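# Move glass cylinder from shelved bench to cart tray

## Task

Take the graduated cylinder sitting on the shelved bench and set it upright in the cart's uppermost tray, so that at the end its base sits on the tray's own floor rather than on the base of another cylinder, and every other cylinder is still standing in that tray. The task fails if any graduated cylinder tips over, reaches the room's floor, drops more than a few centimetres or is struck hard (they are glass); if any bottle or jar is left toppled; or if the robot itself falls or ends up leaning.

## Robot and tools

ROBOT. TidyBot++: a wheeled base 0.54 m long, 0.50 m wide, 0.38 m tall on four powered casters, carrying a single seven-joint arm with a two-finger gripper. The shoulder sits 0.12 m ahead of the base centre at 0.68 m height. Segments: upper arm 0.42 m, forearm 0.31 m, hand 0.31 m to the hand point. Cameras: base_camera (fixed on the base, 644x364) and wrist_camera (fisheye on the hand, 644x476, looks along the hand). The arm begins folded, hand pointing down, sticking out up to 0.08 m in front of the base.

FRAMES. Base frame: origin on the floor below the base centre, x forward, y left, z up, metres. hand_pose and hand_target are reported in it as x, y, z then quaternion qw, qx, qy, qz; the reported point lies between the finger pads, hand z axis runs out along the fingers, fingers open along hand y. Odometry frame: where the base frame was when the scene began; base_odometry is wheel-count only (slip looks like travel), heading in rad, positive left, -3.142 to 3.142. base_tilt gives forward/right lean in degrees.

TOOL move. Optional keys:
- base: an object with any of translate_m (forward +, -2 to 2 m), strafe_m (left +, -2 to 2 m), rotate_rad (counter-clockwise seen from above +, -6.3 to 6.3 rad). All are offsets relative to the base's current position and heading, not poses. Translate and strafe combine into one straight drive.
- joints: absolute angles by name. joint_1_rad (any angle; whole arm about vertical, positive is clockwise from above, opposite to heading), joint_2_rad shoulder -2.249 to 2.249 (0 = upper arm vertical, + leans forward), joint_3_rad any angle, joint_4_rad elbow -2.579 to 2.579 (negative bends forward when joint_3 is 3.14), joint_5_rad any, joint_6_rad wrist -2.099 to 2.099, joint_7_rad any (hand roll; at 1.57 with hand down fingers open left/right), gripper_pos 0 (open, ~85 mm gap) to 1 (closed). Gap is about 85 x (1 - gripper_pos) mm. Unbounded joints go the short way, so send steps below half a turn.
- target: one list of seven numbers [x, y, z, qw, qx, qy, qz], an absolute hand pose in the base frame, metres. With target, joints may only carry gripper_pos.
- speeds: caps for this action only: translate_m and strafe_m 0.05 to 0.5 m/s (give one of them for a combined drive), rotate_rad 0.1 to 1.57 rad/s.
- cameras: list of base_camera, wrist_camera or all; [] for none. blocking: true (default) waits until everything rests; false returns after about 0.5 s while motion continues.
A move without an action just reports state and images. Unknown keys make the call invalid; out-of-range values get it refused, and after a refusal or an uncommanded stop the rest of that reply's move/wait/finished_scene calls are skipped.

TOOL wait: seconds 0 to 10, plus cameras; returns state, ends early once motions rest. stop: brakes all running motions (optional cameras). zoom_image: camera and region [x0, y0, x1, y1] pixels, at most 504x504, from that camera's latest image. finished_scene: scene number (1 or 2); ends the scene irreversibly, the goal must hold without the robot.

RESULTS. move line: done or the worst status. base_status/joint_status/hand_status: done, moving, off_target (resting away from target, possibly still pushing), contact_stop or time_out (uncommanded stops; the part holds where it is), not_followed (a check withheld the arm; 'joint command not followed' or 'pose unreachable' plus cause), torque_fault, limit_stop_at_motor_heat. Tolerances: joints 1-4 ±0.039 rad, 5-7 ±0.095, gripper ±0.03; hand done within 10 mm and 2 degrees. Gripper off_target at 1 means something is held; done at 1 means empty. motor_effort is percent of maximum with the peak of the last action in brackets; Motor temperatures lists arm joints in joint order; on_its_own lists uncommanded behaviour; ARM HIT flags a hard self or base collision; MOTOR HOT appears from 60 °C.

PRACTICE. Hand targets usually land within about 3 cm; fix by adding (wanted minus measured hand_pose) to the last target. To freeze the hand, resend hand_target, not hand_pose. A carried load makes the arm sag; correct the same way and never command a joint to its current reading while loaded. The reachable height with the hand pointing down is about 0.94 m, only close in; low forward-pointing poses near the base go wrong and can hit the base. Out-of-reach poses wander up to 10 s then time out. The arm does not avoid furniture and keeps pushing into it. When lowering a held object, hand_pose stalls once it touches down; watch effort and images. Trust camera images over hand_pose, which can be 1-2 cm off.

AVOID. Driving or turning while the arm is caught above about 0.6 m (tipping), reaching far out from folded over nearby furniture, swinging a stretched arm sideways, hard hits that trip a torque fault (limits 104.5 N m joints 1-4, 51.3 N m joints 5-7; arm freezes 10 s), long stretched holds that overheat motors (75 °C weakens the arm for 30-60 s), releasing a cylinder above the tray floor or while moving, squeezing hard on an item still resting on a surface, and knocking bottles, jars or other cylinders. Base acceleration is limited to 0.5 m/s2 and 1.57 rad/s2; odometry drifts a few cm over many moves. Actions last at most 15 s, base moves 14 s.

Each tool is called as name([rows], argument=value, ...), one row to a line, values as JSON.

## Session

move(joints={"joint_6_rad": -2.0})

Scene clock: 1.33 s.
Motor temperatures (°C): [32 29 31 30 40 33 43]
move: not_followed
base_odometry: x=+0.000 y=+0.000 heading=+0.000
base_tilt: forward=-0.7 right=-0.2
base_status: not commanded
joint_positions: joint_1_rad=-0.050 joint_2_rad=-0.374 joint_3_rad=+3.173 joint_4_rad=-2.517 joint_5_rad=+0.017 joint_6_rad=-1.046 joint_7_rad=+1.551 gripper_pos=+0.000
joint_status: joint_6_rad not_followed (moved -0.146 of -1.100)
motor_effort: joint_1_rad=-1(1) joint_2_rad=-1(2) joint_3_rad=+0(1) joint_4_rad=+13(17) joint_5_rad=-1(1) joint_6_rad=+0(4) joint_7_rad=+1(1)
hand_pose: x=+0.2153 y=-0.0002 z=+0.5924 quat_wxyz=(+0.002, +1.000, +0.005, -0.024) (m; base frame)
hand_target: x=+0.2093 y=-0.0004 z=+0.5931 quat_wxyz=(+0.002, +0.999, +0.005, -0.034) (m; base frame)
hand_status: not commanded
pictures: base_camera, wrist_camera
joint command not followed: on one or more control steps a check withheld the commanded joint targets, and the robot was not sent them on those steps. On the call's last step the targets were still withheld.
cause: the commanded joint targets, or the way to them, would bring two parts of the arm too close to each other (its gripper and another part of the arm, with the joints from joint_2_rad to joint_7_rad between them).
camera_calibration:
wrist_camera: T_world_to_cam=[[0.0215482, -0.998907, 0.0414889, -0.0399179], [-0.999743, -0.0212345, 0.00798651, 0.271127], [-0.00709678, -0.0416503, -0.999107, 0.7295], [0, 0, 0, 1]] pos_world=[0.277094, -0.00373311, 0.728339]

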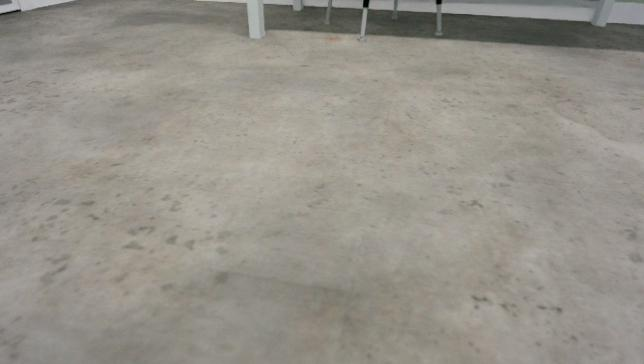

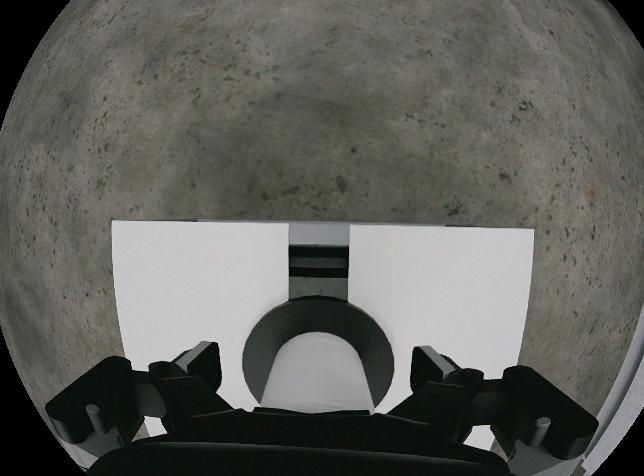

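move(joints={"joint_6_rad": 0.35, "joint_1_rad":0})

move(base={"rotate_rad": 1.57}, cameras=["wrist_camera"])

move(base={"rotate_rad": 1.57}, cameras=["wrist_camera"])

move(base={"rotate_rad": 1.57}, cameras=["wrist_camera"])

Scene clock: 8.40 s.
Motor temperatures (°C): [32 29 31 30 40 33 43]
move: done
base_odometry: x=+0.000 y=+0.000 heading=+0.000
base_tilt: forward=-0.7 right=-0.2
base_status: not commanded
joint_positions: joint_1_rad=-0.013 joint_2_rad=-0.374 joint_3_rad=+3.173 joint_4_rad=-2.516 joint_5_rad=+0.017 joint_6_rad=+0.295 joint_7_rad=+1.551 gripper_pos=+0.000
joint_status: all done
motor_effort: joint_1_rad=-1(2) joint_2_rad=-7(7) joint_3_rad=-1(1) joint_4_rad=+19(19) joint_5_rad=+0(1) joint_6_rad=+9(9) joint_7_rad=+0(1)
hand_pose: x=+0.5296 y=-0.0052 z=+0.8185 quat_wxyz=(-0.003, +0.798, -0.010, +0.603) (m; base frame)
hand_target: x=+0.5336 y=-0.0106 z=+0.8351 quat_wxyz=(+0.001, +0.781, -0.015, +0.624) (m; base frame)
hand_status: not commanded
pictures: base_camera, wrist_camera
held back during your reply time, on 82 control steps: two parts of the arm were too close to each other, or the arm's last command would have brought them too close.
led back after a hold: the arm was led back toward your command in small steps, so it may still be short of it.
joint command not followed: on one or more control steps a check withheld the commanded joint targets, and the robot was not sent them on those steps.
cause: the commanded joint targets, or the way to them, would bring two parts of the arm too close to each other (its gripper and another part of the arm, with the joints from joint_2_rad to joint_7_rad between them).
camera_calibration:
wrist_camera: T_world_to_cam=[[-0.0462997, -0.998922, 0.00332894, 0.00606128], [-0.235199, 0.00766247, -0.971917, 0.98072], [0.970844, -0.0457824, -0.235301, -0.185692], [0, 0, 0, 1]] pos_world=[0.411223, -0.00996141, 0.909465]

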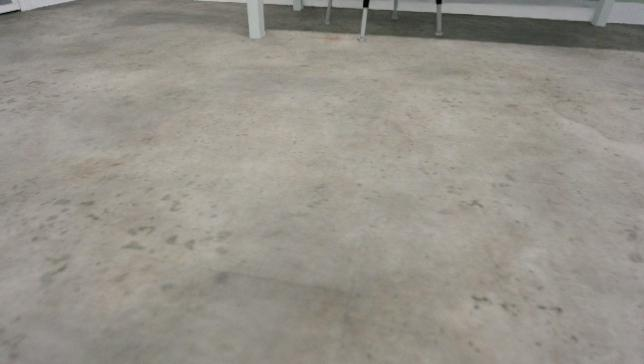

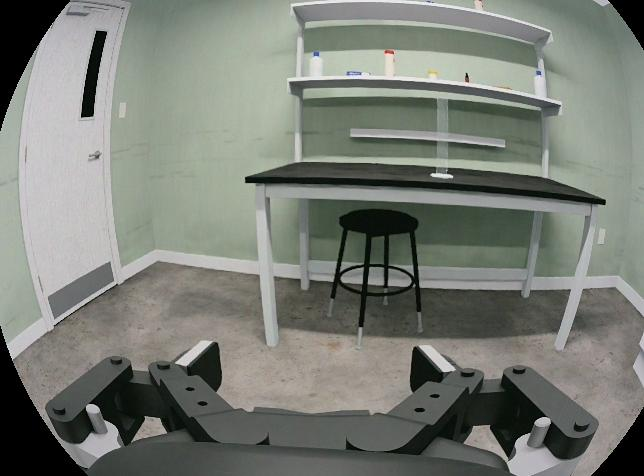

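Scene clock: 10.73 s.
Motor temperatures (°C): [32 29 31 30 40 33 43]
move: done
base_odometry: x=+0.000 y=+0.000 heading=+1.569
base_tilt: forward=-0.7 right=-0.2
base_status: done
joint_positions: joint_1_rad=-0.008 joint_2_rad=-0.374 joint_3_rad=+3.172 joint_4_rad=-2.516 joint_5_rad=+0.017 joint_6_rad=+0.297 joint_7_rad=+1.551 gripper_pos=+0.000
joint_status: not commanded
motor_effort: joint_1_rad=-1(2) joint_2_rad=-6(7) joint_3_rad=-1(2) joint_4_rad=+19(19) joint_5_rad=+0(1) joint_6_rad=+9(9) joint_7_rad=+0(1)
hand_pose: x=+0.5297 y=-0.0072 z=+0.8190 quat_wxyz=(-0.001, +0.797, -0.012, +0.603) (m; base frame)
hand_target: x=+0.5336 y=-0.0106 z=+0.8351 quat_wxyz=(+0.001, +0.781, -0.015, +0.624) (m; base frame)
hand_status: not commanded
pictures: wrist_camera
camera_calibration:
wrist_camera: T_world_to_cam=[[-0.0511973, -0.998683, 0.00338531, 0.00662151], [-0.233383, 0.00866828, -0.972346, 0.980692], [0.971036, -0.0505715, -0.233519, -0.187367], [0, 0, 0, 1]] pos_world=[0.411156, -0.0113636, 0.909796]

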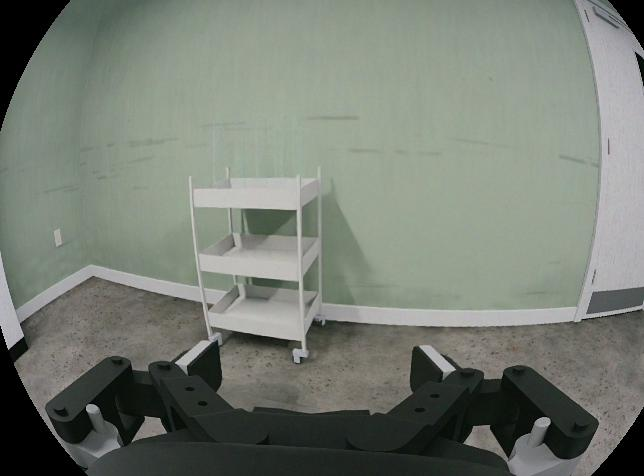

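Scene clock: 13.03 s.
Motor temperatures (°C): [32 29 31 30 40 33 43]
move: done
base_odometry: x=+0.000 y=+0.000 heading=+3.138
base_tilt: forward=-0.7 right=-0.2
base_status: done
joint_positions: joint_1_rad=-0.006 joint_2_rad=-0.374 joint_3_rad=+3.172 joint_4_rad=-2.516 joint_5_rad=+0.017 joint_6_rad=+0.297 joint_7_rad=+1.551 gripper_pos=+0.000
joint_status: not commanded
motor_effort: joint_1_rad=-1(2) joint_2_rad=-6(7) joint_3_rad=-1(2) joint_4_rad=+19(19) joint_5_rad=+0(1) joint_6_rad=+9(9) joint_7_rad=+1(1)
hand_pose: x=+0.5297 y=-0.0078 z=+0.8191 quat_wxyz=(-0.001, +0.797, -0.012, +0.604) (m; base frame)
hand_target: x=+0.5336 y=-0.0106 z=+0.8351 quat_wxyz=(+0.001, +0.781, -0.015, +0.624) (m; base frame)
hand_status: not commanded
pictures: wrist_camera
camera_calibration:
wrist_camera: T_world_to_cam=[[-0.052595, -0.99861, 0.00346968, 0.00673282], [-0.233074, 0.00889689, -0.972418, 0.980685], [0.971036, -0.051953, -0.233218, -0.187644], [0, 0, 0, 1]] pos_world=[0.411135, -0.0117502, 0.909851]

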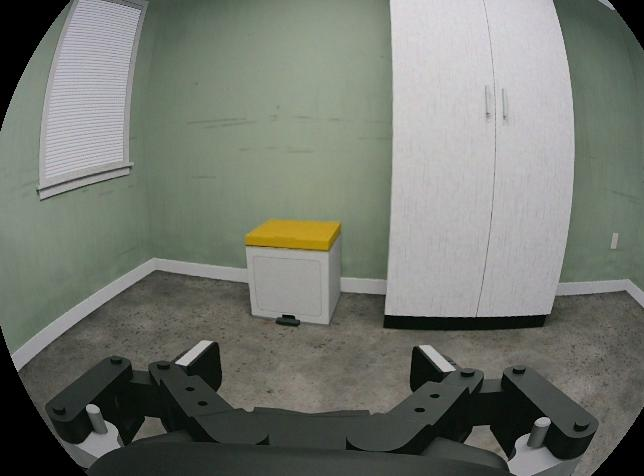

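Scene clock: 15.33 s.
Motor temperatures (°C): [32 29 31 30 40 33 43]
move: done
base_odometry: x=+0.000 y=+0.000 heading=-1.576
base_tilt: forward=-0.7 right=-0.2
base_status: done
joint_positions: joint_1_rad=-0.005 joint_2_rad=-0.374 joint_3_rad=+3.172 joint_4_rad=-2.516 joint_5_rad=+0.017 joint_6_rad=+0.297 joint_7_rad=+1.551 gripper_pos=+0.000
joint_status: not commanded
motor_effort: joint_1_rad=-1(2) joint_2_rad=-6(7) joint_3_rad=+0(2) joint_4_rad=+18(19) joint_5_rad=+0(1) joint_6_rad=+9(9) joint_7_rad=+0(1)
hand_pose: x=+0.5297 y=-0.0081 z=+0.8192 quat_wxyz=(+0.000, +0.797, -0.012, +0.604) (m; base frame)
hand_target: x=+0.5336 y=-0.0106 z=+0.8351 quat_wxyz=(+0.001, +0.781, -0.015, +0.624) (m; base frame)
hand_status: not commanded
pictures: wrist_camera
camera_calibration:
wrist_camera: T_world_to_cam=[[-0.0533135, -0.998572, 0.00353503, 0.00677579], [-0.23283, 0.0089881, -0.972476, 0.98068], [0.971055, -0.0526692, -0.232977, -0.187867], [0, 0, 0, 1]] pos_world=[0.411122, -0.0119431, 0.909895]

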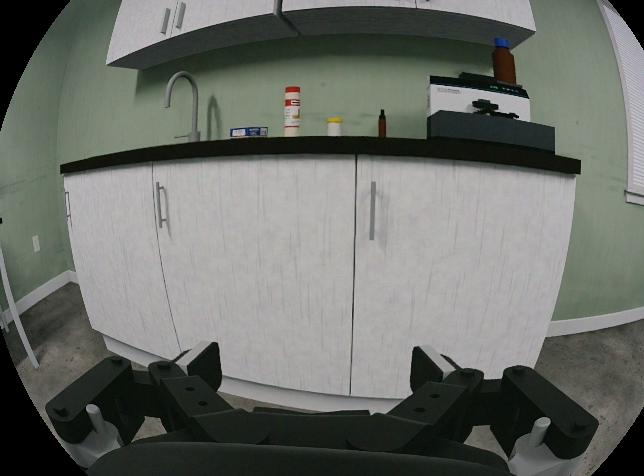

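move(base={"rotate_rad": 1.37}, cameras=[])

move(base={"translate_m": 0.7, "strafe_m": -0.17})

Scene clock: 49.97 s.
Motor temperatures (°C): [32 29 31 31 40 33 43]
move: done
base_odometry: x=+0.000 y=+0.000 heading=-0.206
base_tilt: forward=-0.7 right=-0.2
base_status: done
joint_positions: joint_1_rad=-0.005 joint_2_rad=-0.374 joint_3_rad=+3.172 joint_4_rad=-2.516 joint_5_rad=+0.017 joint_6_rad=+0.297 joint_7_rad=+1.551 gripper_pos=+0.000
joint_status: not commanded
motor_effort: joint_1_rad=-1(2) joint_2_rad=-6(7) joint_3_rad=-1(2) joint_4_rad=+19(19) joint_5_rad=+0(1) joint_6_rad=+9(9) joint_7_rad=+0(1)
hand_pose: x=+0.5297 y=-0.0082 z=+0.8192 quat_wxyz=(+0.000, +0.797, -0.012, +0.604) (m; base frame)
hand_target: x=+0.5336 y=-0.0106 z=+0.8351 quat_wxyz=(+0.001, +0.781, -0.015, +0.624) (m; base frame)
hand_status: not commanded
pictures: none
No camera images: "cameras" was empty.

Scene clock: 52.63 s.
Motor temperatures (°C): [32 29 31 31 40 33 43]
move: done
base_odometry: x=+0.650 y=-0.310 heading=-0.205
base_tilt: forward=-0.7 right=-0.2
base_status: done
joint_positions: joint_1_rad=-0.005 joint_2_rad=-0.374 joint_3_rad=+3.172 joint_4_rad=-2.516 joint_5_rad=+0.017 joint_6_rad=+0.299 joint_7_rad=+1.551 gripper_pos=+0.000
joint_status: not commanded
motor_effort: joint_1_rad=-1(1) joint_2_rad=-6(9) joint_3_rad=-1(1) joint_4_rad=+19(19) joint_5_rad=-1(1) joint_6_rad=+9(9) joint_7_rad=+1(1)
hand_pose: x=+0.5298 y=-0.0082 z=+0.8198 quat_wxyz=(+0.000, +0.797, -0.012, +0.604) (m; base frame)
hand_target: x=+0.5336 y=-0.0106 z=+0.8351 quat_wxyz=(+0.001, +0.781, -0.015, +0.624) (m; base frame)
hand_status: not commanded
pictures: base_camera, wrist_camera
camera_calibration:
wrist_camera: T_world_to_cam=[[-0.0536516, -0.998553, 0.00353719, 0.00682833], [-0.231116, 0.00897142, -0.972885, 0.980664], [0.971446, -0.0530143, -0.231263, -0.189462], [0, 0, 0, 1]] pos_world=[0.411065, -0.0120237, 0.910234]

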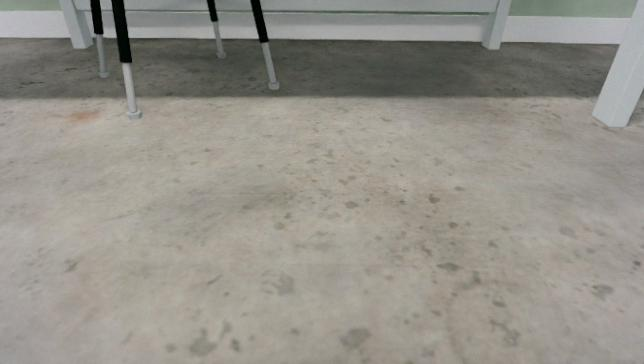

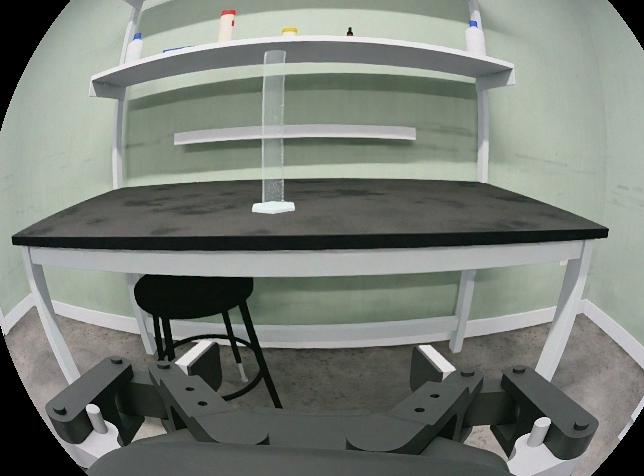

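zoom_image(camera="wrist_camera", region=[200, 20, 400, 220])

Scaled by 2.520.

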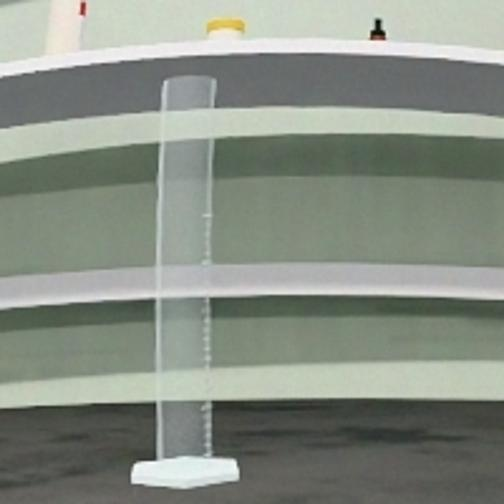

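move(target=[0.75, 0.0, 0.95, 0, 0.7071, 0, 0.7071])

Scene clock: 76.63 s.
Motor temperatures (°C): [32 29 31 31 40 33 43]
move: off_target
base_odometry: x=+0.650 y=-0.310 heading=-0.205
base_tilt: forward=-0.7 right=-0.2
base_status: not commanded
joint_positions: joint_1_rad=-0.005 joint_2_rad=+0.086 joint_3_rad=+3.170 joint_4_rad=-1.985 joint_5_rad=+0.017 joint_6_rad=+0.442 joint_7_rad=+1.551 gripper_pos=+0.000
joint_status: not commanded
motor_effort: joint_1_rad=-1(1) joint_2_rad=-24(24) joint_3_rad=-1(1) joint_4_rad=+19(20) joint_5_rad=-1(1) joint_6_rad=+9(9) joint_7_rad=+0(1)
hand_pose: x=+0.7419 y=-0.0106 z=+0.9324 quat_wxyz=(+0.005, +0.727, -0.007, +0.686) (m; base frame)
hand_target: x=+0.7500 y=+0.0000 z=+0.9500 quat_wxyz=(+0.000, +0.707, +0.000, +0.707) (m; base frame)
hand_status: off_target (0.022 m and 3.5 deg from the pose sent, 0.256 m and 15.7 deg at the start)
pictures: base_camera, wrist_camera
camera_calibration:
wrist_camera: T_world_to_cam=[[-0.0543471, -0.99848, 0.00916169, 0.0106492], [-0.0186192, -0.00816031, -0.999793, 1.00658], [0.998348, -0.0545064, -0.0181474, -0.588271], [0, 0, 0, 1]] pos_world=[0.60662, -0.0132175, 0.9956]

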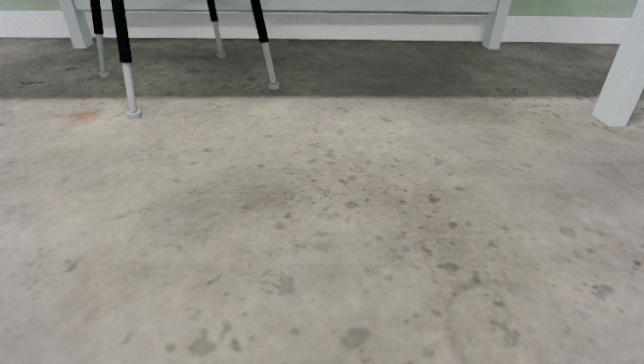

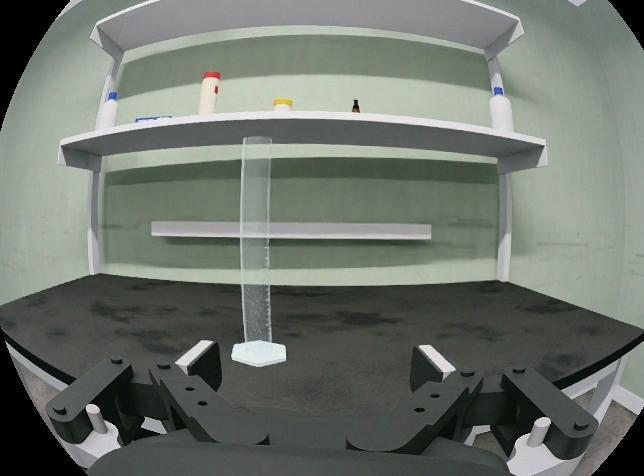

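move(base={"translate_m": 0.25, "strafe_m": 0.105}, speeds={"translate_m": 0.2}, cameras=["wrist_camera"])

Scene clock: 88.33 s.
Motor temperatures (°C): [32 29 31 31 40 33 43]
move: done
base_odometry: x=+0.917 y=-0.258 heading=-0.206
base_tilt: forward=-0.7 right=-0.2
base_status: done
joint_positions: joint_1_rad=-0.005 joint_2_rad=+0.090 joint_3_rad=+3.167 joint_4_rad=-1.982 joint_5_rad=+0.017 joint_6_rad=+0.445 joint_7_rad=+1.551 gripper_pos=+0.000
joint_status: not commanded
motor_effort: joint_1_rad=-1(3) joint_2_rad=-23(25) joint_3_rad=-1(3) joint_4_rad=+19(20) joint_5_rad=-1(1) joint_6_rad=+9(9) joint_7_rad=+1(1)
hand_pose: x=+0.7437 y=-0.0088 z=+0.9320 quat_wxyz=(+0.004, +0.727, -0.006, +0.687) (m; base frame)
hand_target: x=+0.7500 y=+0.0000 z=+0.9500 quat_wxyz=(+0.000, +0.707, +0.000, +0.707) (m; base frame)
hand_status: not commanded
pictures: wrist_camera
camera_calibration:
wrist_camera: T_world_to_cam=[[-0.0513382, -0.998641, 0.0089649, 0.0104861], [-0.0172684, -0.00808773, -0.999818, 1.00525], [0.998532, -0.0514837, -0.0168297, -0.591261], [0, 0, 0, 1]] pos_world=[0.608291, -0.0118382, 0.995026]

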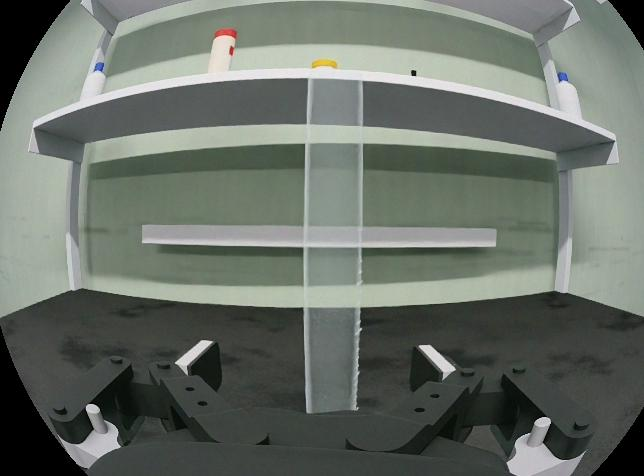

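move(base={"translate_m": 0.11, "strafe_m": -0.01}, speeds={"translate_m": 0.1}, cameras=["wrist_camera"])

Scene clock: 98.03 s.
Motor temperatures (°C): [32 29 31 31 40 33 43]
move: done
base_odometry: x=+1.023 y=-0.290 heading=-0.205
base_tilt: forward=-0.7 right=-0.2
base_status: done
joint_positions: joint_1_rad=-0.005 joint_2_rad=+0.094 joint_3_rad=+3.167 joint_4_rad=-1.981 joint_5_rad=+0.017 joint_6_rad=+0.446 joint_7_rad=+1.551 gripper_pos=+0.000
joint_status: not commanded
motor_effort: joint_1_rad=-1(3) joint_2_rad=-24(26) joint_3_rad=+0(2) joint_4_rad=+19(20) joint_5_rad=-1(1) joint_6_rad=+9(10) joint_7_rad=+1(1)
hand_pose: x=+0.7448 y=-0.0085 z=+0.9308 quat_wxyz=(+0.004, +0.727, -0.006, +0.686) (m; base frame)
hand_target: x=+0.7500 y=+0.0000 z=+0.9500 quat_wxyz=(+0.000, +0.707, +0.000, +0.707) (m; base frame)
hand_status: not commanded
pictures: wrist_camera
camera_calibration:
wrist_camera: T_world_to_cam=[[-0.0506946, -0.998673, 0.00904306, 0.0103776], [-0.0188546, -0.00809607, -0.999789, 1.00516], [0.998536, -0.0508544, -0.0184192, -0.590888], [0, 0, 0, 1]] pos_world=[0.609501, -0.0115476, 0.993969]

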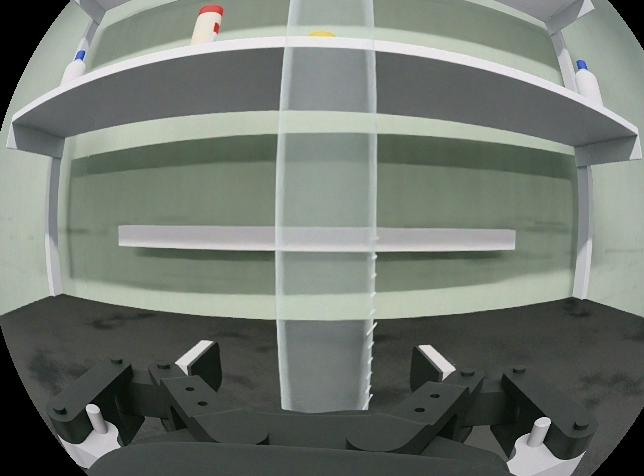

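move(base={"translate_m": 0.055, "strafe_m": -0.005}, speeds={"translate_m": 0.08}, cameras=["wrist_camera"])

Scene clock: 102.83 s.
Motor temperatures (°C): [32 29 31 31 40 33 43]
move: done
base_odometry: x=+1.076 y=-0.306 heading=-0.205
base_tilt: forward=-0.7 right=-0.2
base_status: done
joint_positions: joint_1_rad=-0.005 joint_2_rad=+0.096 joint_3_rad=+3.166 joint_4_rad=-1.980 joint_5_rad=+0.017 joint_6_rad=+0.446 joint_7_rad=+1.551 gripper_pos=+0.000
joint_status: not commanded
motor_effort: joint_1_rad=-1(2) joint_2_rad=-24(26) joint_3_rad=-1(2) joint_4_rad=+19(20) joint_5_rad=-1(1) joint_6_rad=+9(9) joint_7_rad=+0(1)
hand_pose: x=+0.7452 y=-0.0082 z=+0.9301 quat_wxyz=(+0.003, +0.728, -0.005, +0.686) (m; base frame)
hand_target: x=+0.7500 y=+0.0000 z=+0.9500 quat_wxyz=(+0.000, +0.707, +0.000, +0.707) (m; base frame)
hand_status: not commanded
pictures: wrist_camera
camera_calibration:
wrist_camera: T_world_to_cam=[[-0.0502416, -0.998696, 0.00906995, 0.0103124], [-0.019781, -0.00808459, -0.999772, 1.00515], [0.998541, -0.0504095, -0.0193491, -0.590493], [0, 0, 0, 1]] pos_world=[0.610033, -0.0113413, 0.993401]

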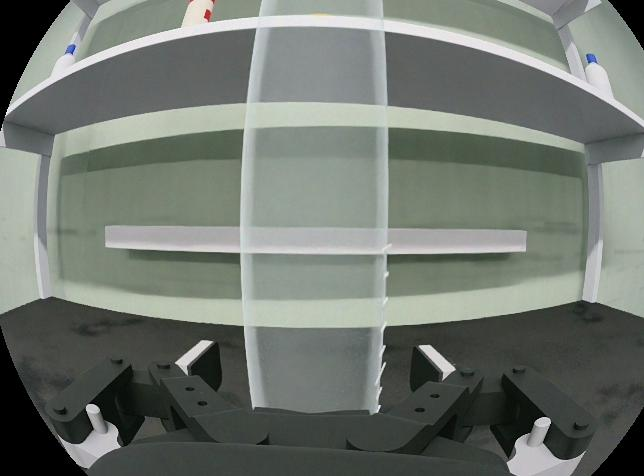

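move(joints={"gripper_pos": 0.3}, cameras=["wrist_camera"])

Scene clock: 120.13 s.
Motor temperatures (°C): [32 29 31 31 40 33 43]
move: done
base_odometry: x=+1.076 y=-0.306 heading=-0.205
base_tilt: forward=-0.7 right=-0.2
base_status: not commanded
joint_positions: joint_1_rad=-0.005 joint_2_rad=+0.096 joint_3_rad=+3.166 joint_4_rad=-1.980 joint_5_rad=+0.017 joint_6_rad=+0.446 joint_7_rad=+1.551 gripper_pos=+0.300
joint_status: all done
motor_effort: joint_1_rad=-1(1) joint_2_rad=-24(24) joint_3_rad=-1(1) joint_4_rad=+19(20) joint_5_rad=-1(1) joint_6_rad=+9(9) joint_7_rad=+1(1)
hand_pose: x=+0.7452 y=-0.0082 z=+0.9301 quat_wxyz=(+0.003, +0.728, -0.005, +0.686) (m; base frame)
hand_target: x=+0.7500 y=+0.0000 z=+0.9500 quat_wxyz=(+0.000, +0.707, +0.000, +0.707) (m; base frame)
hand_status: not commanded
pictures: wrist_camera
camera_calibration:
wrist_camera: T_world_to_cam=[[-0.0502416, -0.998696, 0.00906995, 0.0103124], [-0.019781, -0.00808459, -0.999772, 1.00515], [0.998541, -0.0504095, -0.0193491, -0.590493], [0, 0, 0, 1]] pos_world=[0.610033, -0.0113413, 0.993401]

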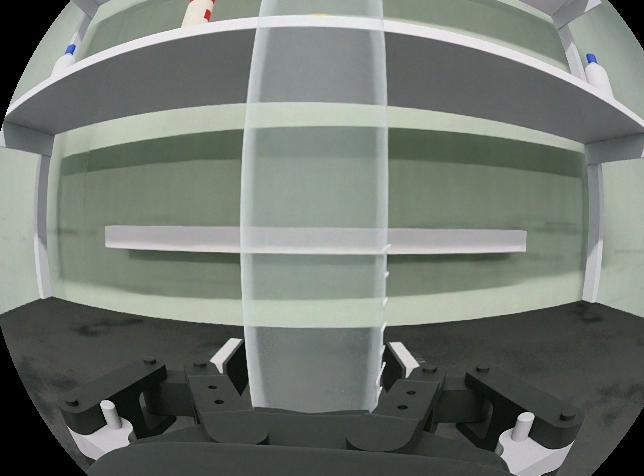

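move(joints={"gripper_pos": 0.4}, cameras=["wrist_camera"])

zoom_image(camera="wrist_camera", region=[200, 300, 430, 420])

Scene clock: 123.27 s.
Motor temperatures (°C): [32 29 31 31 40 33 43]
move: done
base_odometry: x=+1.076 y=-0.306 heading=-0.205
base_tilt: forward=-0.7 right=-0.2
base_status: not commanded
joint_positions: joint_1_rad=-0.005 joint_2_rad=+0.096 joint_3_rad=+3.166 joint_4_rad=-1.980 joint_5_rad=+0.017 joint_6_rad=+0.446 joint_7_rad=+1.551 gripper_pos=+0.400
joint_status: all done
motor_effort: joint_1_rad=-1(1) joint_2_rad=-23(24) joint_3_rad=-1(1) joint_4_rad=+19(19) joint_5_rad=-1(1) joint_6_rad=+9(9) joint_7_rad=+0(1)
hand_pose: x=+0.7452 y=-0.0082 z=+0.9301 quat_wxyz=(+0.003, +0.728, -0.005, +0.686) (m; base frame)
hand_target: x=+0.7500 y=+0.0000 z=+0.9500 quat_wxyz=(+0.000, +0.707, +0.000, +0.707) (m; base frame)
hand_status: not commanded
pictures: wrist_camera
camera_calibration:
wrist_camera: T_world_to_cam=[[-0.0502416, -0.998696, 0.00906995, 0.0103124], [-0.019781, -0.00808459, -0.999772, 1.00515], [0.998541, -0.0504095, -0.0193491, -0.590493], [0, 0, 0, 1]] pos_world=[0.610033, -0.0113413, 0.993401]

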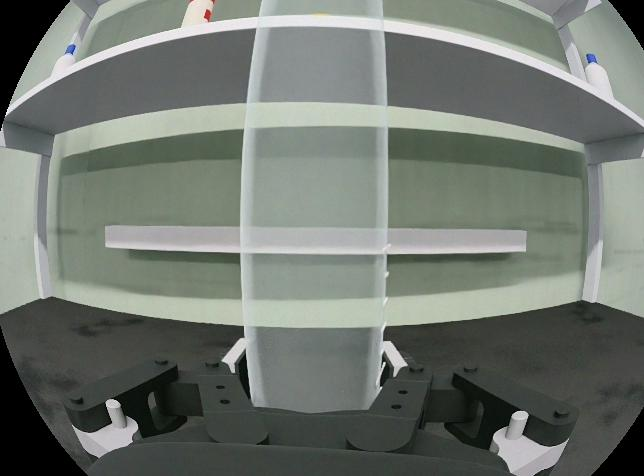

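Scaled by 2.191.

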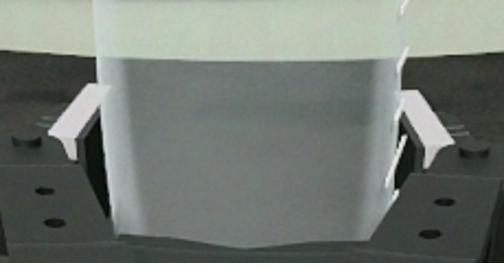

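move(joints={"gripper_pos": 0.5}, cameras=["wrist_camera"])

Scene clock: 125.60 s.
Motor temperatures (°C): [32 29 31 31 40 33 43]
move: done
base_odometry: x=+1.076 y=-0.306 heading=-0.205
base_tilt: forward=-0.7 right=-0.2
base_status: not commanded
joint_positions: joint_1_rad=-0.005 joint_2_rad=+0.096 joint_3_rad=+3.166 joint_4_rad=-1.980 joint_5_rad=+0.017 joint_6_rad=+0.446 joint_7_rad=+1.551 gripper_pos=+0.500
joint_status: all done
motor_effort: joint_1_rad=-1(1) joint_2_rad=-24(24) joint_3_rad=-1(1) joint_4_rad=+19(20) joint_5_rad=-1(1) joint_6_rad=+10(10) joint_7_rad=+0(1)
hand_pose: x=+0.7452 y=-0.0082 z=+0.9301 quat_wxyz=(+0.003, +0.728, -0.005, +0.686) (m; base frame)
hand_target: x=+0.7500 y=+0.0000 z=+0.9500 quat_wxyz=(+0.000, +0.707, +0.000, +0.707) (m; base frame)
hand_status: not commanded
pictures: wrist_camera
camera_calibration:
wrist_camera: T_world_to_cam=[[-0.0502416, -0.998696, 0.00906995, 0.0103124], [-0.019781, -0.00808459, -0.999772, 1.00515], [0.998541, -0.0504095, -0.0193491, -0.590493], [0, 0, 0, 1]] pos_world=[0.610033, -0.0113413, 0.993401]

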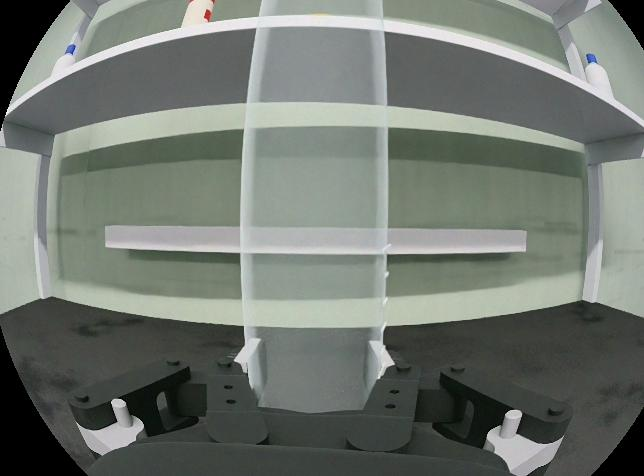

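move(joints={"gripper_pos": 0.3}, cameras=[])

move(base={"translate_m": -0.03}, speeds={"translate_m": 0.05}, cameras=[])

move(joints={"gripper_pos": 0.45}, cameras=["wrist_camera"])

zoom_image(camera="wrist_camera", region=[200, 200, 430, 420])

Scene clock: 134.67 s.
Motor temperatures (°C): [32 29 31 31 40 33 43]
move: done
base_odometry: x=+1.076 y=-0.306 heading=-0.205
base_tilt: forward=-0.7 right=-0.2
base_status: not commanded
joint_positions: joint_1_rad=-0.005 joint_2_rad=+0.096 joint_3_rad=+3.166 joint_4_rad=-1.980 joint_5_rad=+0.017 joint_6_rad=+0.446 joint_7_rad=+1.551 gripper_pos=+0.300
joint_status: all done
motor_effort: joint_1_rad=-1(1) joint_2_rad=-24(24) joint_3_rad=-1(1) joint_4_rad=+20(20) joint_5_rad=-1(1) joint_6_rad=+9(9) joint_7_rad=+0(1)
hand_pose: x=+0.7452 y=-0.0082 z=+0.9301 quat_wxyz=(+0.003, +0.728, -0.005, +0.686) (m; base frame)
hand_target: x=+0.7500 y=+0.0000 z=+0.9500 quat_wxyz=(+0.000, +0.707, +0.000, +0.707) (m; base frame)
hand_status: not commanded
pictures: none
No camera images: "cameras" was empty.

Scene clock: 135.73 s.
Motor temperatures (°C): [32 29 31 31 40 33 43]
move: done
base_odometry: x=+1.046 y=-0.300 heading=-0.205
base_tilt: forward=-0.7 right=-0.2
base_status: done
joint_positions: joint_1_rad=-0.005 joint_2_rad=+0.096 joint_3_rad=+3.166 joint_4_rad=-1.980 joint_5_rad=+0.017 joint_6_rad=+0.447 joint_7_rad=+1.551 gripper_pos=+0.300
joint_status: not commanded
motor_effort: joint_1_rad=-1(2) joint_2_rad=-24(27) joint_3_rad=-1(2) joint_4_rad=+19(20) joint_5_rad=-1(1) joint_6_rad=+9(10) joint_7_rad=+1(1)
hand_pose: x=+0.7455 y=-0.0081 z=+0.9299 quat_wxyz=(+0.003, +0.728, -0.005, +0.686) (m; base frame)
hand_target: x=+0.7500 y=+0.0000 z=+0.9500 quat_wxyz=(+0.000, +0.707, +0.000, +0.707) (m; base frame)
hand_status: not commanded
pictures: none
No camera images: "cameras" was empty.

Scene clock: 136.30 s.
Motor temperatures (°C): [32 29 31 31 40 33 43]
move: done
base_odometry: x=+1.046 y=-0.300 heading=-0.205
base_tilt: forward=-0.7 right=-0.2
base_status: not commanded
joint_positions: joint_1_rad=-0.005 joint_2_rad=+0.096 joint_3_rad=+3.166 joint_4_rad=-1.980 joint_5_rad=+0.017 joint_6_rad=+0.447 joint_7_rad=+1.551 gripper_pos=+0.450
joint_status: all done
motor_effort: joint_1_rad=-1(1) joint_2_rad=-24(24) joint_3_rad=-1(1) joint_4_rad=+19(20) joint_5_rad=-1(1) joint_6_rad=+9(9) joint_7_rad=+1(1)
hand_pose: x=+0.7455 y=-0.0081 z=+0.9299 quat_wxyz=(+0.003, +0.728, -0.005, +0.686) (m; base frame)
hand_target: x=+0.7500 y=+0.0000 z=+0.9500 quat_wxyz=(+0.000, +0.707, +0.000, +0.707) (m; base frame)
hand_status: not commanded
pictures: wrist_camera
camera_calibration:
wrist_camera: T_world_to_cam=[[-0.050086, -0.998704, 0.00907273, 0.0102984], [-0.0198513, -0.00808686, -0.99977, 1.005], [0.998548, -0.0502546, -0.0194205, -0.590663], [0, 0, 0, 1]] pos_world=[0.610271, -0.0112712, 0.993204]

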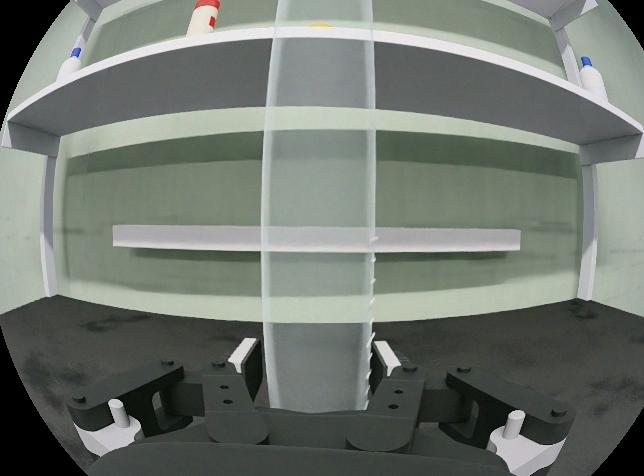

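Scaled by 2.191.

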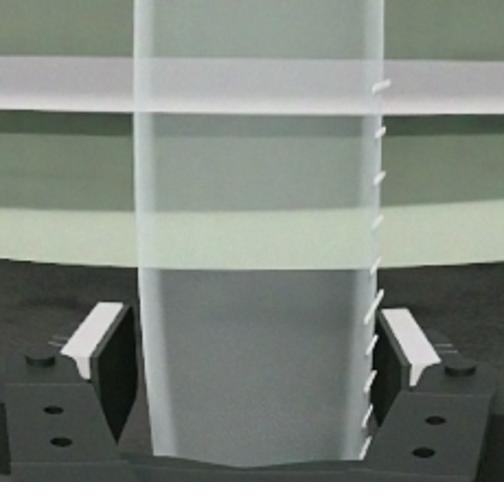

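move(joints={"gripper_pos": 0.55}, cameras=["wrist_camera"])

move(joints={"gripper_pos": 0.66}, cameras=["wrist_camera"])

Scene clock: 140.40 s.
Motor temperatures (°C): [32 29 31 31 40 33 43]
move: done
base_odometry: x=+1.046 y=-0.300 heading=-0.205
base_tilt: forward=-0.7 right=-0.2
base_status: not commanded
joint_positions: joint_1_rad=-0.005 joint_2_rad=+0.096 joint_3_rad=+3.166 joint_4_rad=-1.980 joint_5_rad=+0.017 joint_6_rad=+0.447 joint_7_rad=+1.551 gripper_pos=+0.540
joint_status: all done
motor_effort: joint_1_rad=-1(1) joint_2_rad=-24(24) joint_3_rad=-1(1) joint_4_rad=+18(19) joint_5_rad=-1(1) joint_6_rad=+9(9) joint_7_rad=+0(1)
hand_pose: x=+0.7455 y=-0.0081 z=+0.9299 quat_wxyz=(+0.003, +0.728, -0.005, +0.686) (m; base frame)
hand_target: x=+0.7500 y=+0.0000 z=+0.9500 quat_wxyz=(+0.000, +0.707, +0.000, +0.707) (m; base frame)
hand_status: not commanded
pictures: wrist_camera
camera_calibration:
wrist_camera: T_world_to_cam=[[-0.0500855, -0.998704, 0.00907038, 0.0103004], [-0.0197904, -0.00808757, -0.999771, 1.00497], [0.998549, -0.0502536, -0.0193597, -0.590721], [0, 0, 0, 1]] pos_world=[0.610268, -0.011271, 0.993215]

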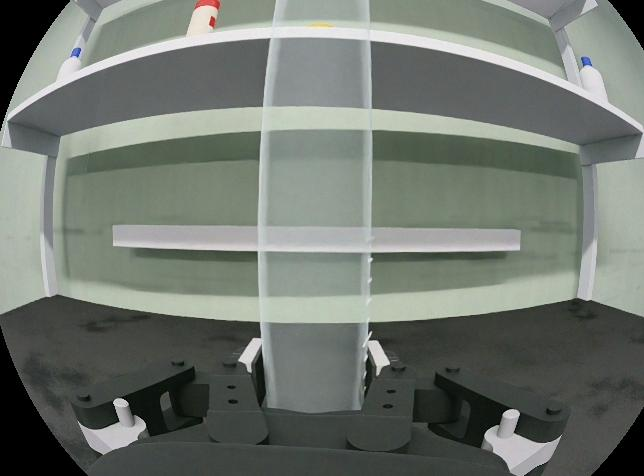

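Scene clock: 140.93 s.
Motor temperatures (°C): [32 29 31 31 40 33 43]
move: off_target
base_odometry: x=+1.046 y=-0.300 heading=-0.205
base_tilt: forward=-0.7 right=-0.2
base_status: not commanded
joint_positions: joint_1_rad=-0.005 joint_2_rad=+0.096 joint_3_rad=+3.166 joint_4_rad=-1.980 joint_5_rad=+0.017 joint_6_rad=+0.447 joint_7_rad=+1.551 gripper_pos=+0.557
joint_status: gripper_pos off_target (ended at +0.557, target +0.660)
motor_effort: joint_1_rad=-1(1) joint_2_rad=-24(24) joint_3_rad=-1(1) joint_4_rad=+19(19) joint_5_rad=-1(1) joint_6_rad=+9(9) joint_7_rad=+0(1)
hand_pose: x=+0.7455 y=-0.0081 z=+0.9299 quat_wxyz=(+0.003, +0.728, -0.005, +0.686) (m; base frame)
hand_target: x=+0.7500 y=+0.0000 z=+0.9500 quat_wxyz=(+0.000, +0.707, +0.000, +0.707) (m; base frame)
hand_status: not commanded
pictures: wrist_camera
camera_calibration:
wrist_camera: T_world_to_cam=[[-0.0500845, -0.998704, 0.00906567, 0.0103044], [-0.0196687, -0.00808901, -0.999774, 1.00492], [0.998551, -0.0502515, -0.019238, -0.590837], [0, 0, 0, 1]] pos_world=[0.610263, -0.0112706, 0.993236]

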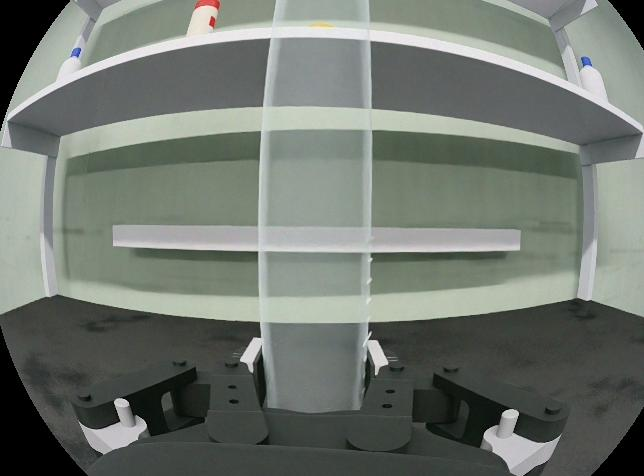

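move(joints={"gripper_pos": 0.9}, cameras=[])

move(target=[0.75, 0.0, 0.975, 0, 0.7071, 0, 0.7071], cameras=["wrist_camera"])

Scene clock: 145.77 s.
Motor temperatures (°C): [32 29 31 31 40 33 43]
move: off_target
base_odometry: x=+1.046 y=-0.300 heading=-0.205
base_tilt: forward=-0.7 right=-0.2
base_status: not commanded
joint_positions: joint_1_rad=-0.005 joint_2_rad=+0.096 joint_3_rad=+3.166 joint_4_rad=-1.980 joint_5_rad=+0.017 joint_6_rad=+0.447 joint_7_rad=+1.551 gripper_pos=+0.557
joint_status: gripper_pos off_target (ended at +0.557, target +0.900)
motor_effort: joint_1_rad=-1(1) joint_2_rad=-23(24) joint_3_rad=-1(1) joint_4_rad=+19(20) joint_5_rad=-1(1) joint_6_rad=+9(9) joint_7_rad=+0(1)
hand_pose: x=+0.7455 y=-0.0081 z=+0.9299 quat_wxyz=(+0.003, +0.728, -0.005, +0.686) (m; base frame)
hand_target: x=+0.7500 y=+0.0000 z=+0.9500 quat_wxyz=(+0.000, +0.707, +0.000, +0.707) (m; base frame)
hand_status: not commanded
pictures: none
No camera images: "cameras" was empty.

Scene clock: 146.57 s.
Motor temperatures (°C): [32 29 31 31 40 33 43]
move: off_target
base_odometry: x=+1.046 y=-0.300 heading=-0.205
base_tilt: forward=-0.7 right=-0.2
base_status: not commanded
joint_positions: joint_1_rad=-0.005 joint_2_rad=+0.096 joint_3_rad=+3.166 joint_4_rad=-1.936 joint_5_rad=+0.017 joint_6_rad=+0.414 joint_7_rad=+1.551 gripper_pos=+0.557
joint_status: not commanded
motor_effort: joint_1_rad=-1(1) joint_2_rad=-26(27) joint_3_rad=-1(1) joint_4_rad=+21(22) joint_5_rad=-1(1) joint_6_rad=+11(11) joint_7_rad=+0(1)
hand_pose: x=+0.7521 y=-0.0084 z=+0.9457 quat_wxyz=(+0.004, +0.724, -0.005, +0.690) (m; base frame)
hand_target: x=+0.7500 y=+0.0000 z=+0.9750 quat_wxyz=(+0.000, +0.707, +0.000, +0.707) (m; base frame)
hand_status: off_target (0.031 m and 2.8 deg from the pose sent, 0.046 m and 3.5 deg at the start)
pictures: wrist_camera
camera_calibration:
wrist_camera: T_world_to_cam=[[-0.0506573, -0.998676, 0.00898765, 0.0107464], [-0.00859853, -0.00856275, -0.999926, 1.01262], [0.998679, -0.0507309, -0.00815338, -0.607771], [0, 0, 0, 1]] pos_world=[0.61622, -0.0114298, 1.0075]

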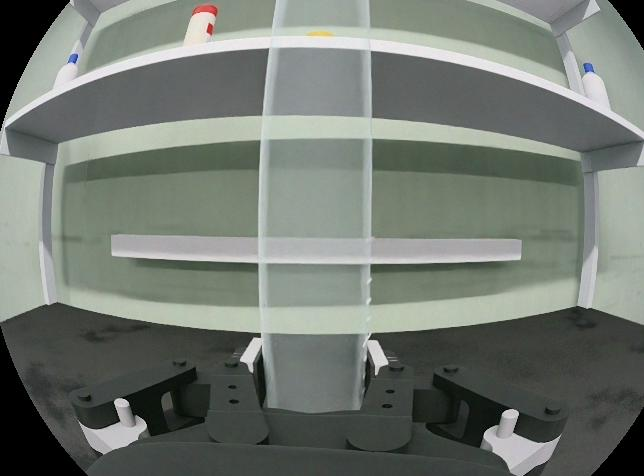

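move(base={"translate_m": -0.12}, speeds={"translate_m": 0.06}, cameras=[])

move(target=[0.75, 0.0, 1.03, 0, 0.7071, 0, 0.7071], cameras=["wrist_camera"])

Scene clock: 152.37 s.
Motor temperatures (°C): [32 29 31 31 40 33 43]
move: done
base_odometry: x=+0.929 y=-0.276 heading=-0.205
base_tilt: forward=-0.7 right=-0.2
base_status: done
joint_positions: joint_1_rad=-0.005 joint_2_rad=+0.096 joint_3_rad=+3.166 joint_4_rad=-1.936 joint_5_rad=+0.017 joint_6_rad=+0.414 joint_7_rad=+1.551 gripper_pos=+0.557
joint_status: not commanded
motor_effort: joint_1_rad=-1(2) joint_2_rad=-26(30) joint_3_rad=-1(1) joint_4_rad=+22(22) joint_5_rad=-1(1) joint_6_rad=+11(11) joint_7_rad=+0(1)
hand_pose: x=+0.7520 y=-0.0083 z=+0.9462 quat_wxyz=(+0.004, +0.724, -0.005, +0.690) (m; base frame)
hand_target: x=+0.7500 y=+0.0000 z=+0.9750 quat_wxyz=(+0.000, +0.707, +0.000, +0.707) (m; base frame)
hand_status: not commanded
pictures: none
No camera images: "cameras" was empty.

Scene clock: 153.73 s.
Motor temperatures (°C): [32 29 31 31 40 33 43]
move: off_target
base_odometry: x=+0.929 y=-0.276 heading=-0.205
base_tilt: forward=-0.7 right=-0.2
base_status: not commanded
joint_positions: joint_1_rad=-0.005 joint_2_rad=+0.063 joint_3_rad=+3.166 joint_4_rad=-1.796 joint_5_rad=+0.017 joint_6_rad=+0.268 joint_7_rad=+1.551 gripper_pos=+0.557
joint_status: not commanded
motor_effort: joint_1_rad=-1(1) joint_2_rad=-26(28) joint_3_rad=-1(1) joint_4_rad=+23(23) joint_5_rad=+0(1) joint_6_rad=+11(12) joint_7_rad=+1(1)
hand_pose: x=+0.7583 y=-0.0093 z=+1.0064 quat_wxyz=(+0.005, +0.714, -0.006, +0.700) (m; base frame)
hand_target: x=+0.7500 y=+0.0000 z=+1.0300 quat_wxyz=(+0.000, +0.707, +0.000, +0.707) (m; base frame)
hand_status: off_target (0.027 m and 1.4 deg from the pose sent, 0.084 m and 2.8 deg at the start)
pictures: wrist_camera
camera_calibration:
wrist_camera: T_world_to_cam=[[-0.0530922, -0.998556, 0.00815865, 0.0122584], [0.0195557, -0.00920829, -0.999766, 1.05183], [0.998398, -0.0529202, 0.0200164, -0.641677], [0, 0, 0, 1]] pos_world=[0.620731, -0.0120315, 1.06432]

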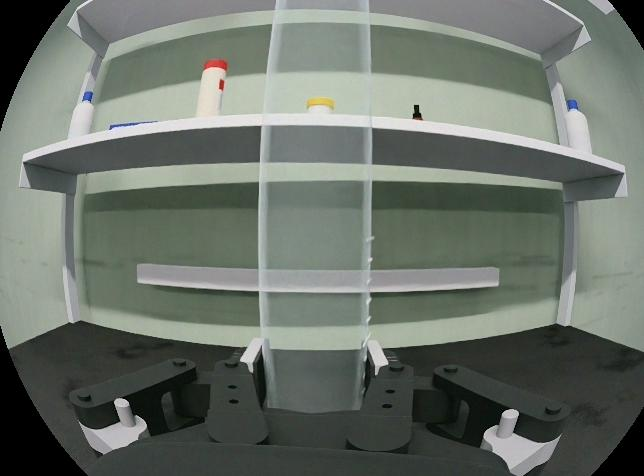

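move(base={"translate_m": -0.6}, speeds={"translate_m": 0.25}, cameras=[])

move(base={"rotate_rad": 1.53}, speeds={"rotate_rad": 0.4}, cameras=[])

move(base={"strafe_m": 1.11, "translate_m": 0.2}, speeds={"strafe_m": 0.3})

Scene clock: 178.97 s.
Motor temperatures (°C): [32 29 31 31 40 33 43]
move: done
base_odometry: x=+0.341 y=-0.154 heading=-0.205
base_tilt: forward=-0.7 right=-0.2
base_status: done
joint_positions: joint_1_rad=-0.005 joint_2_rad=+0.057 joint_3_rad=+3.166 joint_4_rad=-1.796 joint_5_rad=+0.017 joint_6_rad=+0.264 joint_7_rad=+1.551 gripper_pos=+0.557
joint_status: not commanded
motor_effort: joint_1_rad=-1(2) joint_2_rad=-26(30) joint_3_rad=-1(2) joint_4_rad=+22(24) joint_5_rad=+0(1) joint_6_rad=+11(11) joint_7_rad=+0(1)
hand_pose: x=+0.7564 y=-0.0093 z=+1.0091 quat_wxyz=(+0.005, +0.713, -0.006, +0.701) (m; base frame)
hand_target: x=+0.7500 y=+0.0000 z=+1.0300 quat_wxyz=(+0.000, +0.707, +0.000, +0.707) (m; base frame)
hand_status: not commanded
pictures: none
No camera images: "cameras" was empty.

Scene clock: 183.53 s.
Motor temperatures (°C): [32 29 31 31 40 33 43]
move: done
base_odometry: x=+0.341 y=-0.154 heading=+1.325
base_tilt: forward=-0.7 right=-0.2
base_status: done
joint_positions: joint_1_rad=-0.012 joint_2_rad=+0.057 joint_3_rad=+3.155 joint_4_rad=-1.796 joint_5_rad=+0.017 joint_6_rad=+0.264 joint_7_rad=+1.551 gripper_pos=+0.557
joint_status: not commanded
motor_effort: joint_1_rad=+0(5) joint_2_rad=-26(27) joint_3_rad=-1(4) joint_4_rad=+23(23) joint_5_rad=-1(1) joint_6_rad=+11(12) joint_7_rad=+0(1)
hand_pose: x=+0.7563 y=+0.0019 z=+1.0090 quat_wxyz=(-0.002, +0.713, +0.000, +0.701) (m; base frame)
hand_target: x=+0.7500 y=+0.0000 z=+1.0300 quat_wxyz=(+0.000, +0.707, +0.000, +0.707) (m; base frame)
hand_status: not commanded
pictures: none
No camera images: "cameras" was empty.

Scene clock: 188.20 s.
Motor temperatures (°C): [32 29 31 31 40 33 43]
move: done
base_odometry: x=-0.687 y=+0.311 heading=+1.326
base_tilt: forward=-0.7 right=-0.2
base_status: done
joint_positions: joint_1_rad=-0.011 joint_2_rad=+0.057 joint_3_rad=+3.156 joint_4_rad=-1.796 joint_5_rad=+0.017 joint_6_rad=+0.264 joint_7_rad=+1.551 gripper_pos=+0.557
joint_status: not commanded
motor_effort: joint_1_rad=-1(3) joint_2_rad=-26(27) joint_3_rad=+0(3) joint_4_rad=+23(24) joint_5_rad=-1(1) joint_6_rad=+11(12) joint_7_rad=+0(1)
hand_pose: x=+0.7563 y=+0.0010 z=+1.0090 quat_wxyz=(-0.001, +0.713, +0.000, +0.701) (m; base frame)
hand_target: x=+0.7500 y=+0.0000 z=+1.0300 quat_wxyz=(+0.000, +0.707, +0.000, +0.707) (m; base frame)
hand_status: not commanded
pictures: base_camera, wrist_camera
camera_calibration:
wrist_camera: T_world_to_cam=[[-0.0367548, -0.999297, 0.00739049, 0.0107958], [0.0218508, -0.00819736, -0.999728, 1.05283], [0.999085, -0.0365833, 0.0221367, -0.641859], [0, 0, 0, 1]] pos_world=[0.618664, -0.00406261, 1.06668]

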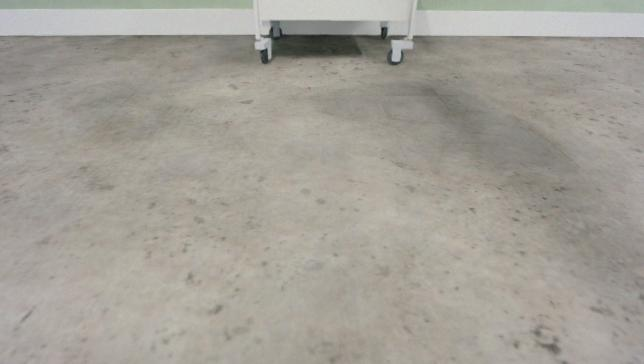

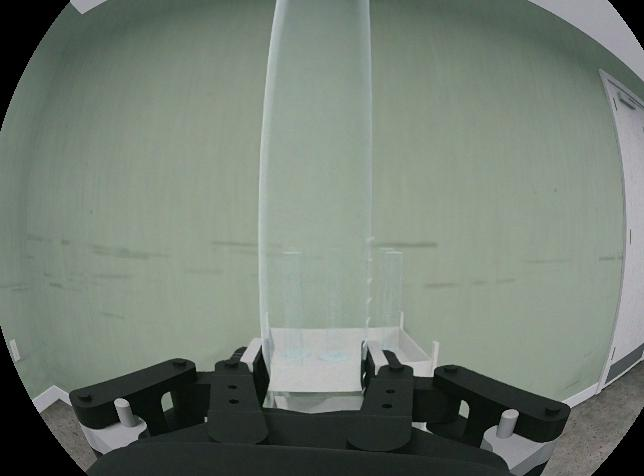

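zoom_image(camera="wrist_camera", region=[230, 220, 460, 420])

zoom_image(camera="base_camera", region=[222, 0, 452, 80])

Scaled by 2.191.

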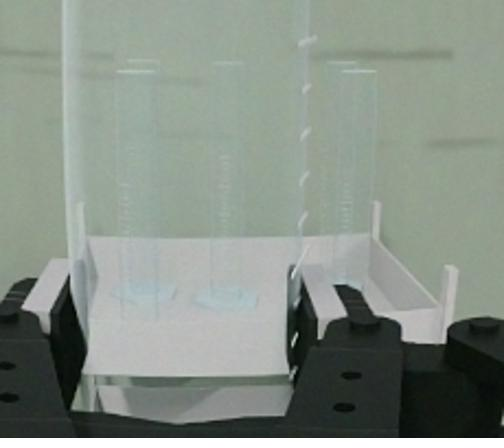

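Scaled by 2.191.

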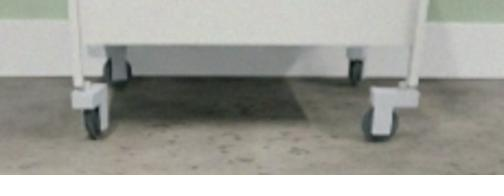

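zoom_image(camera="wrist_camera", region=[265, 320, 365, 400])

zoom_image(camera="wrist_camera", region=[260, 235, 420, 345])

Scaled by 5.040.

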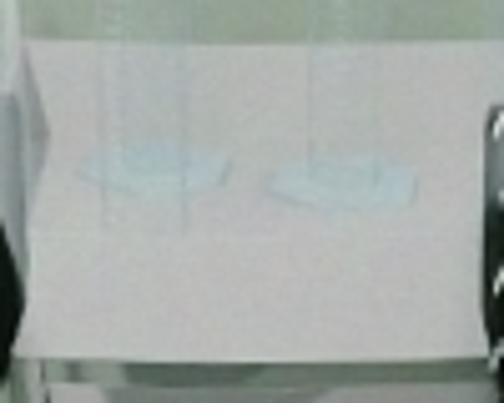

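Scaled by 3.150.

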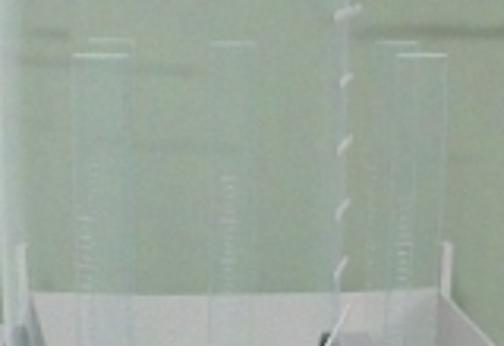

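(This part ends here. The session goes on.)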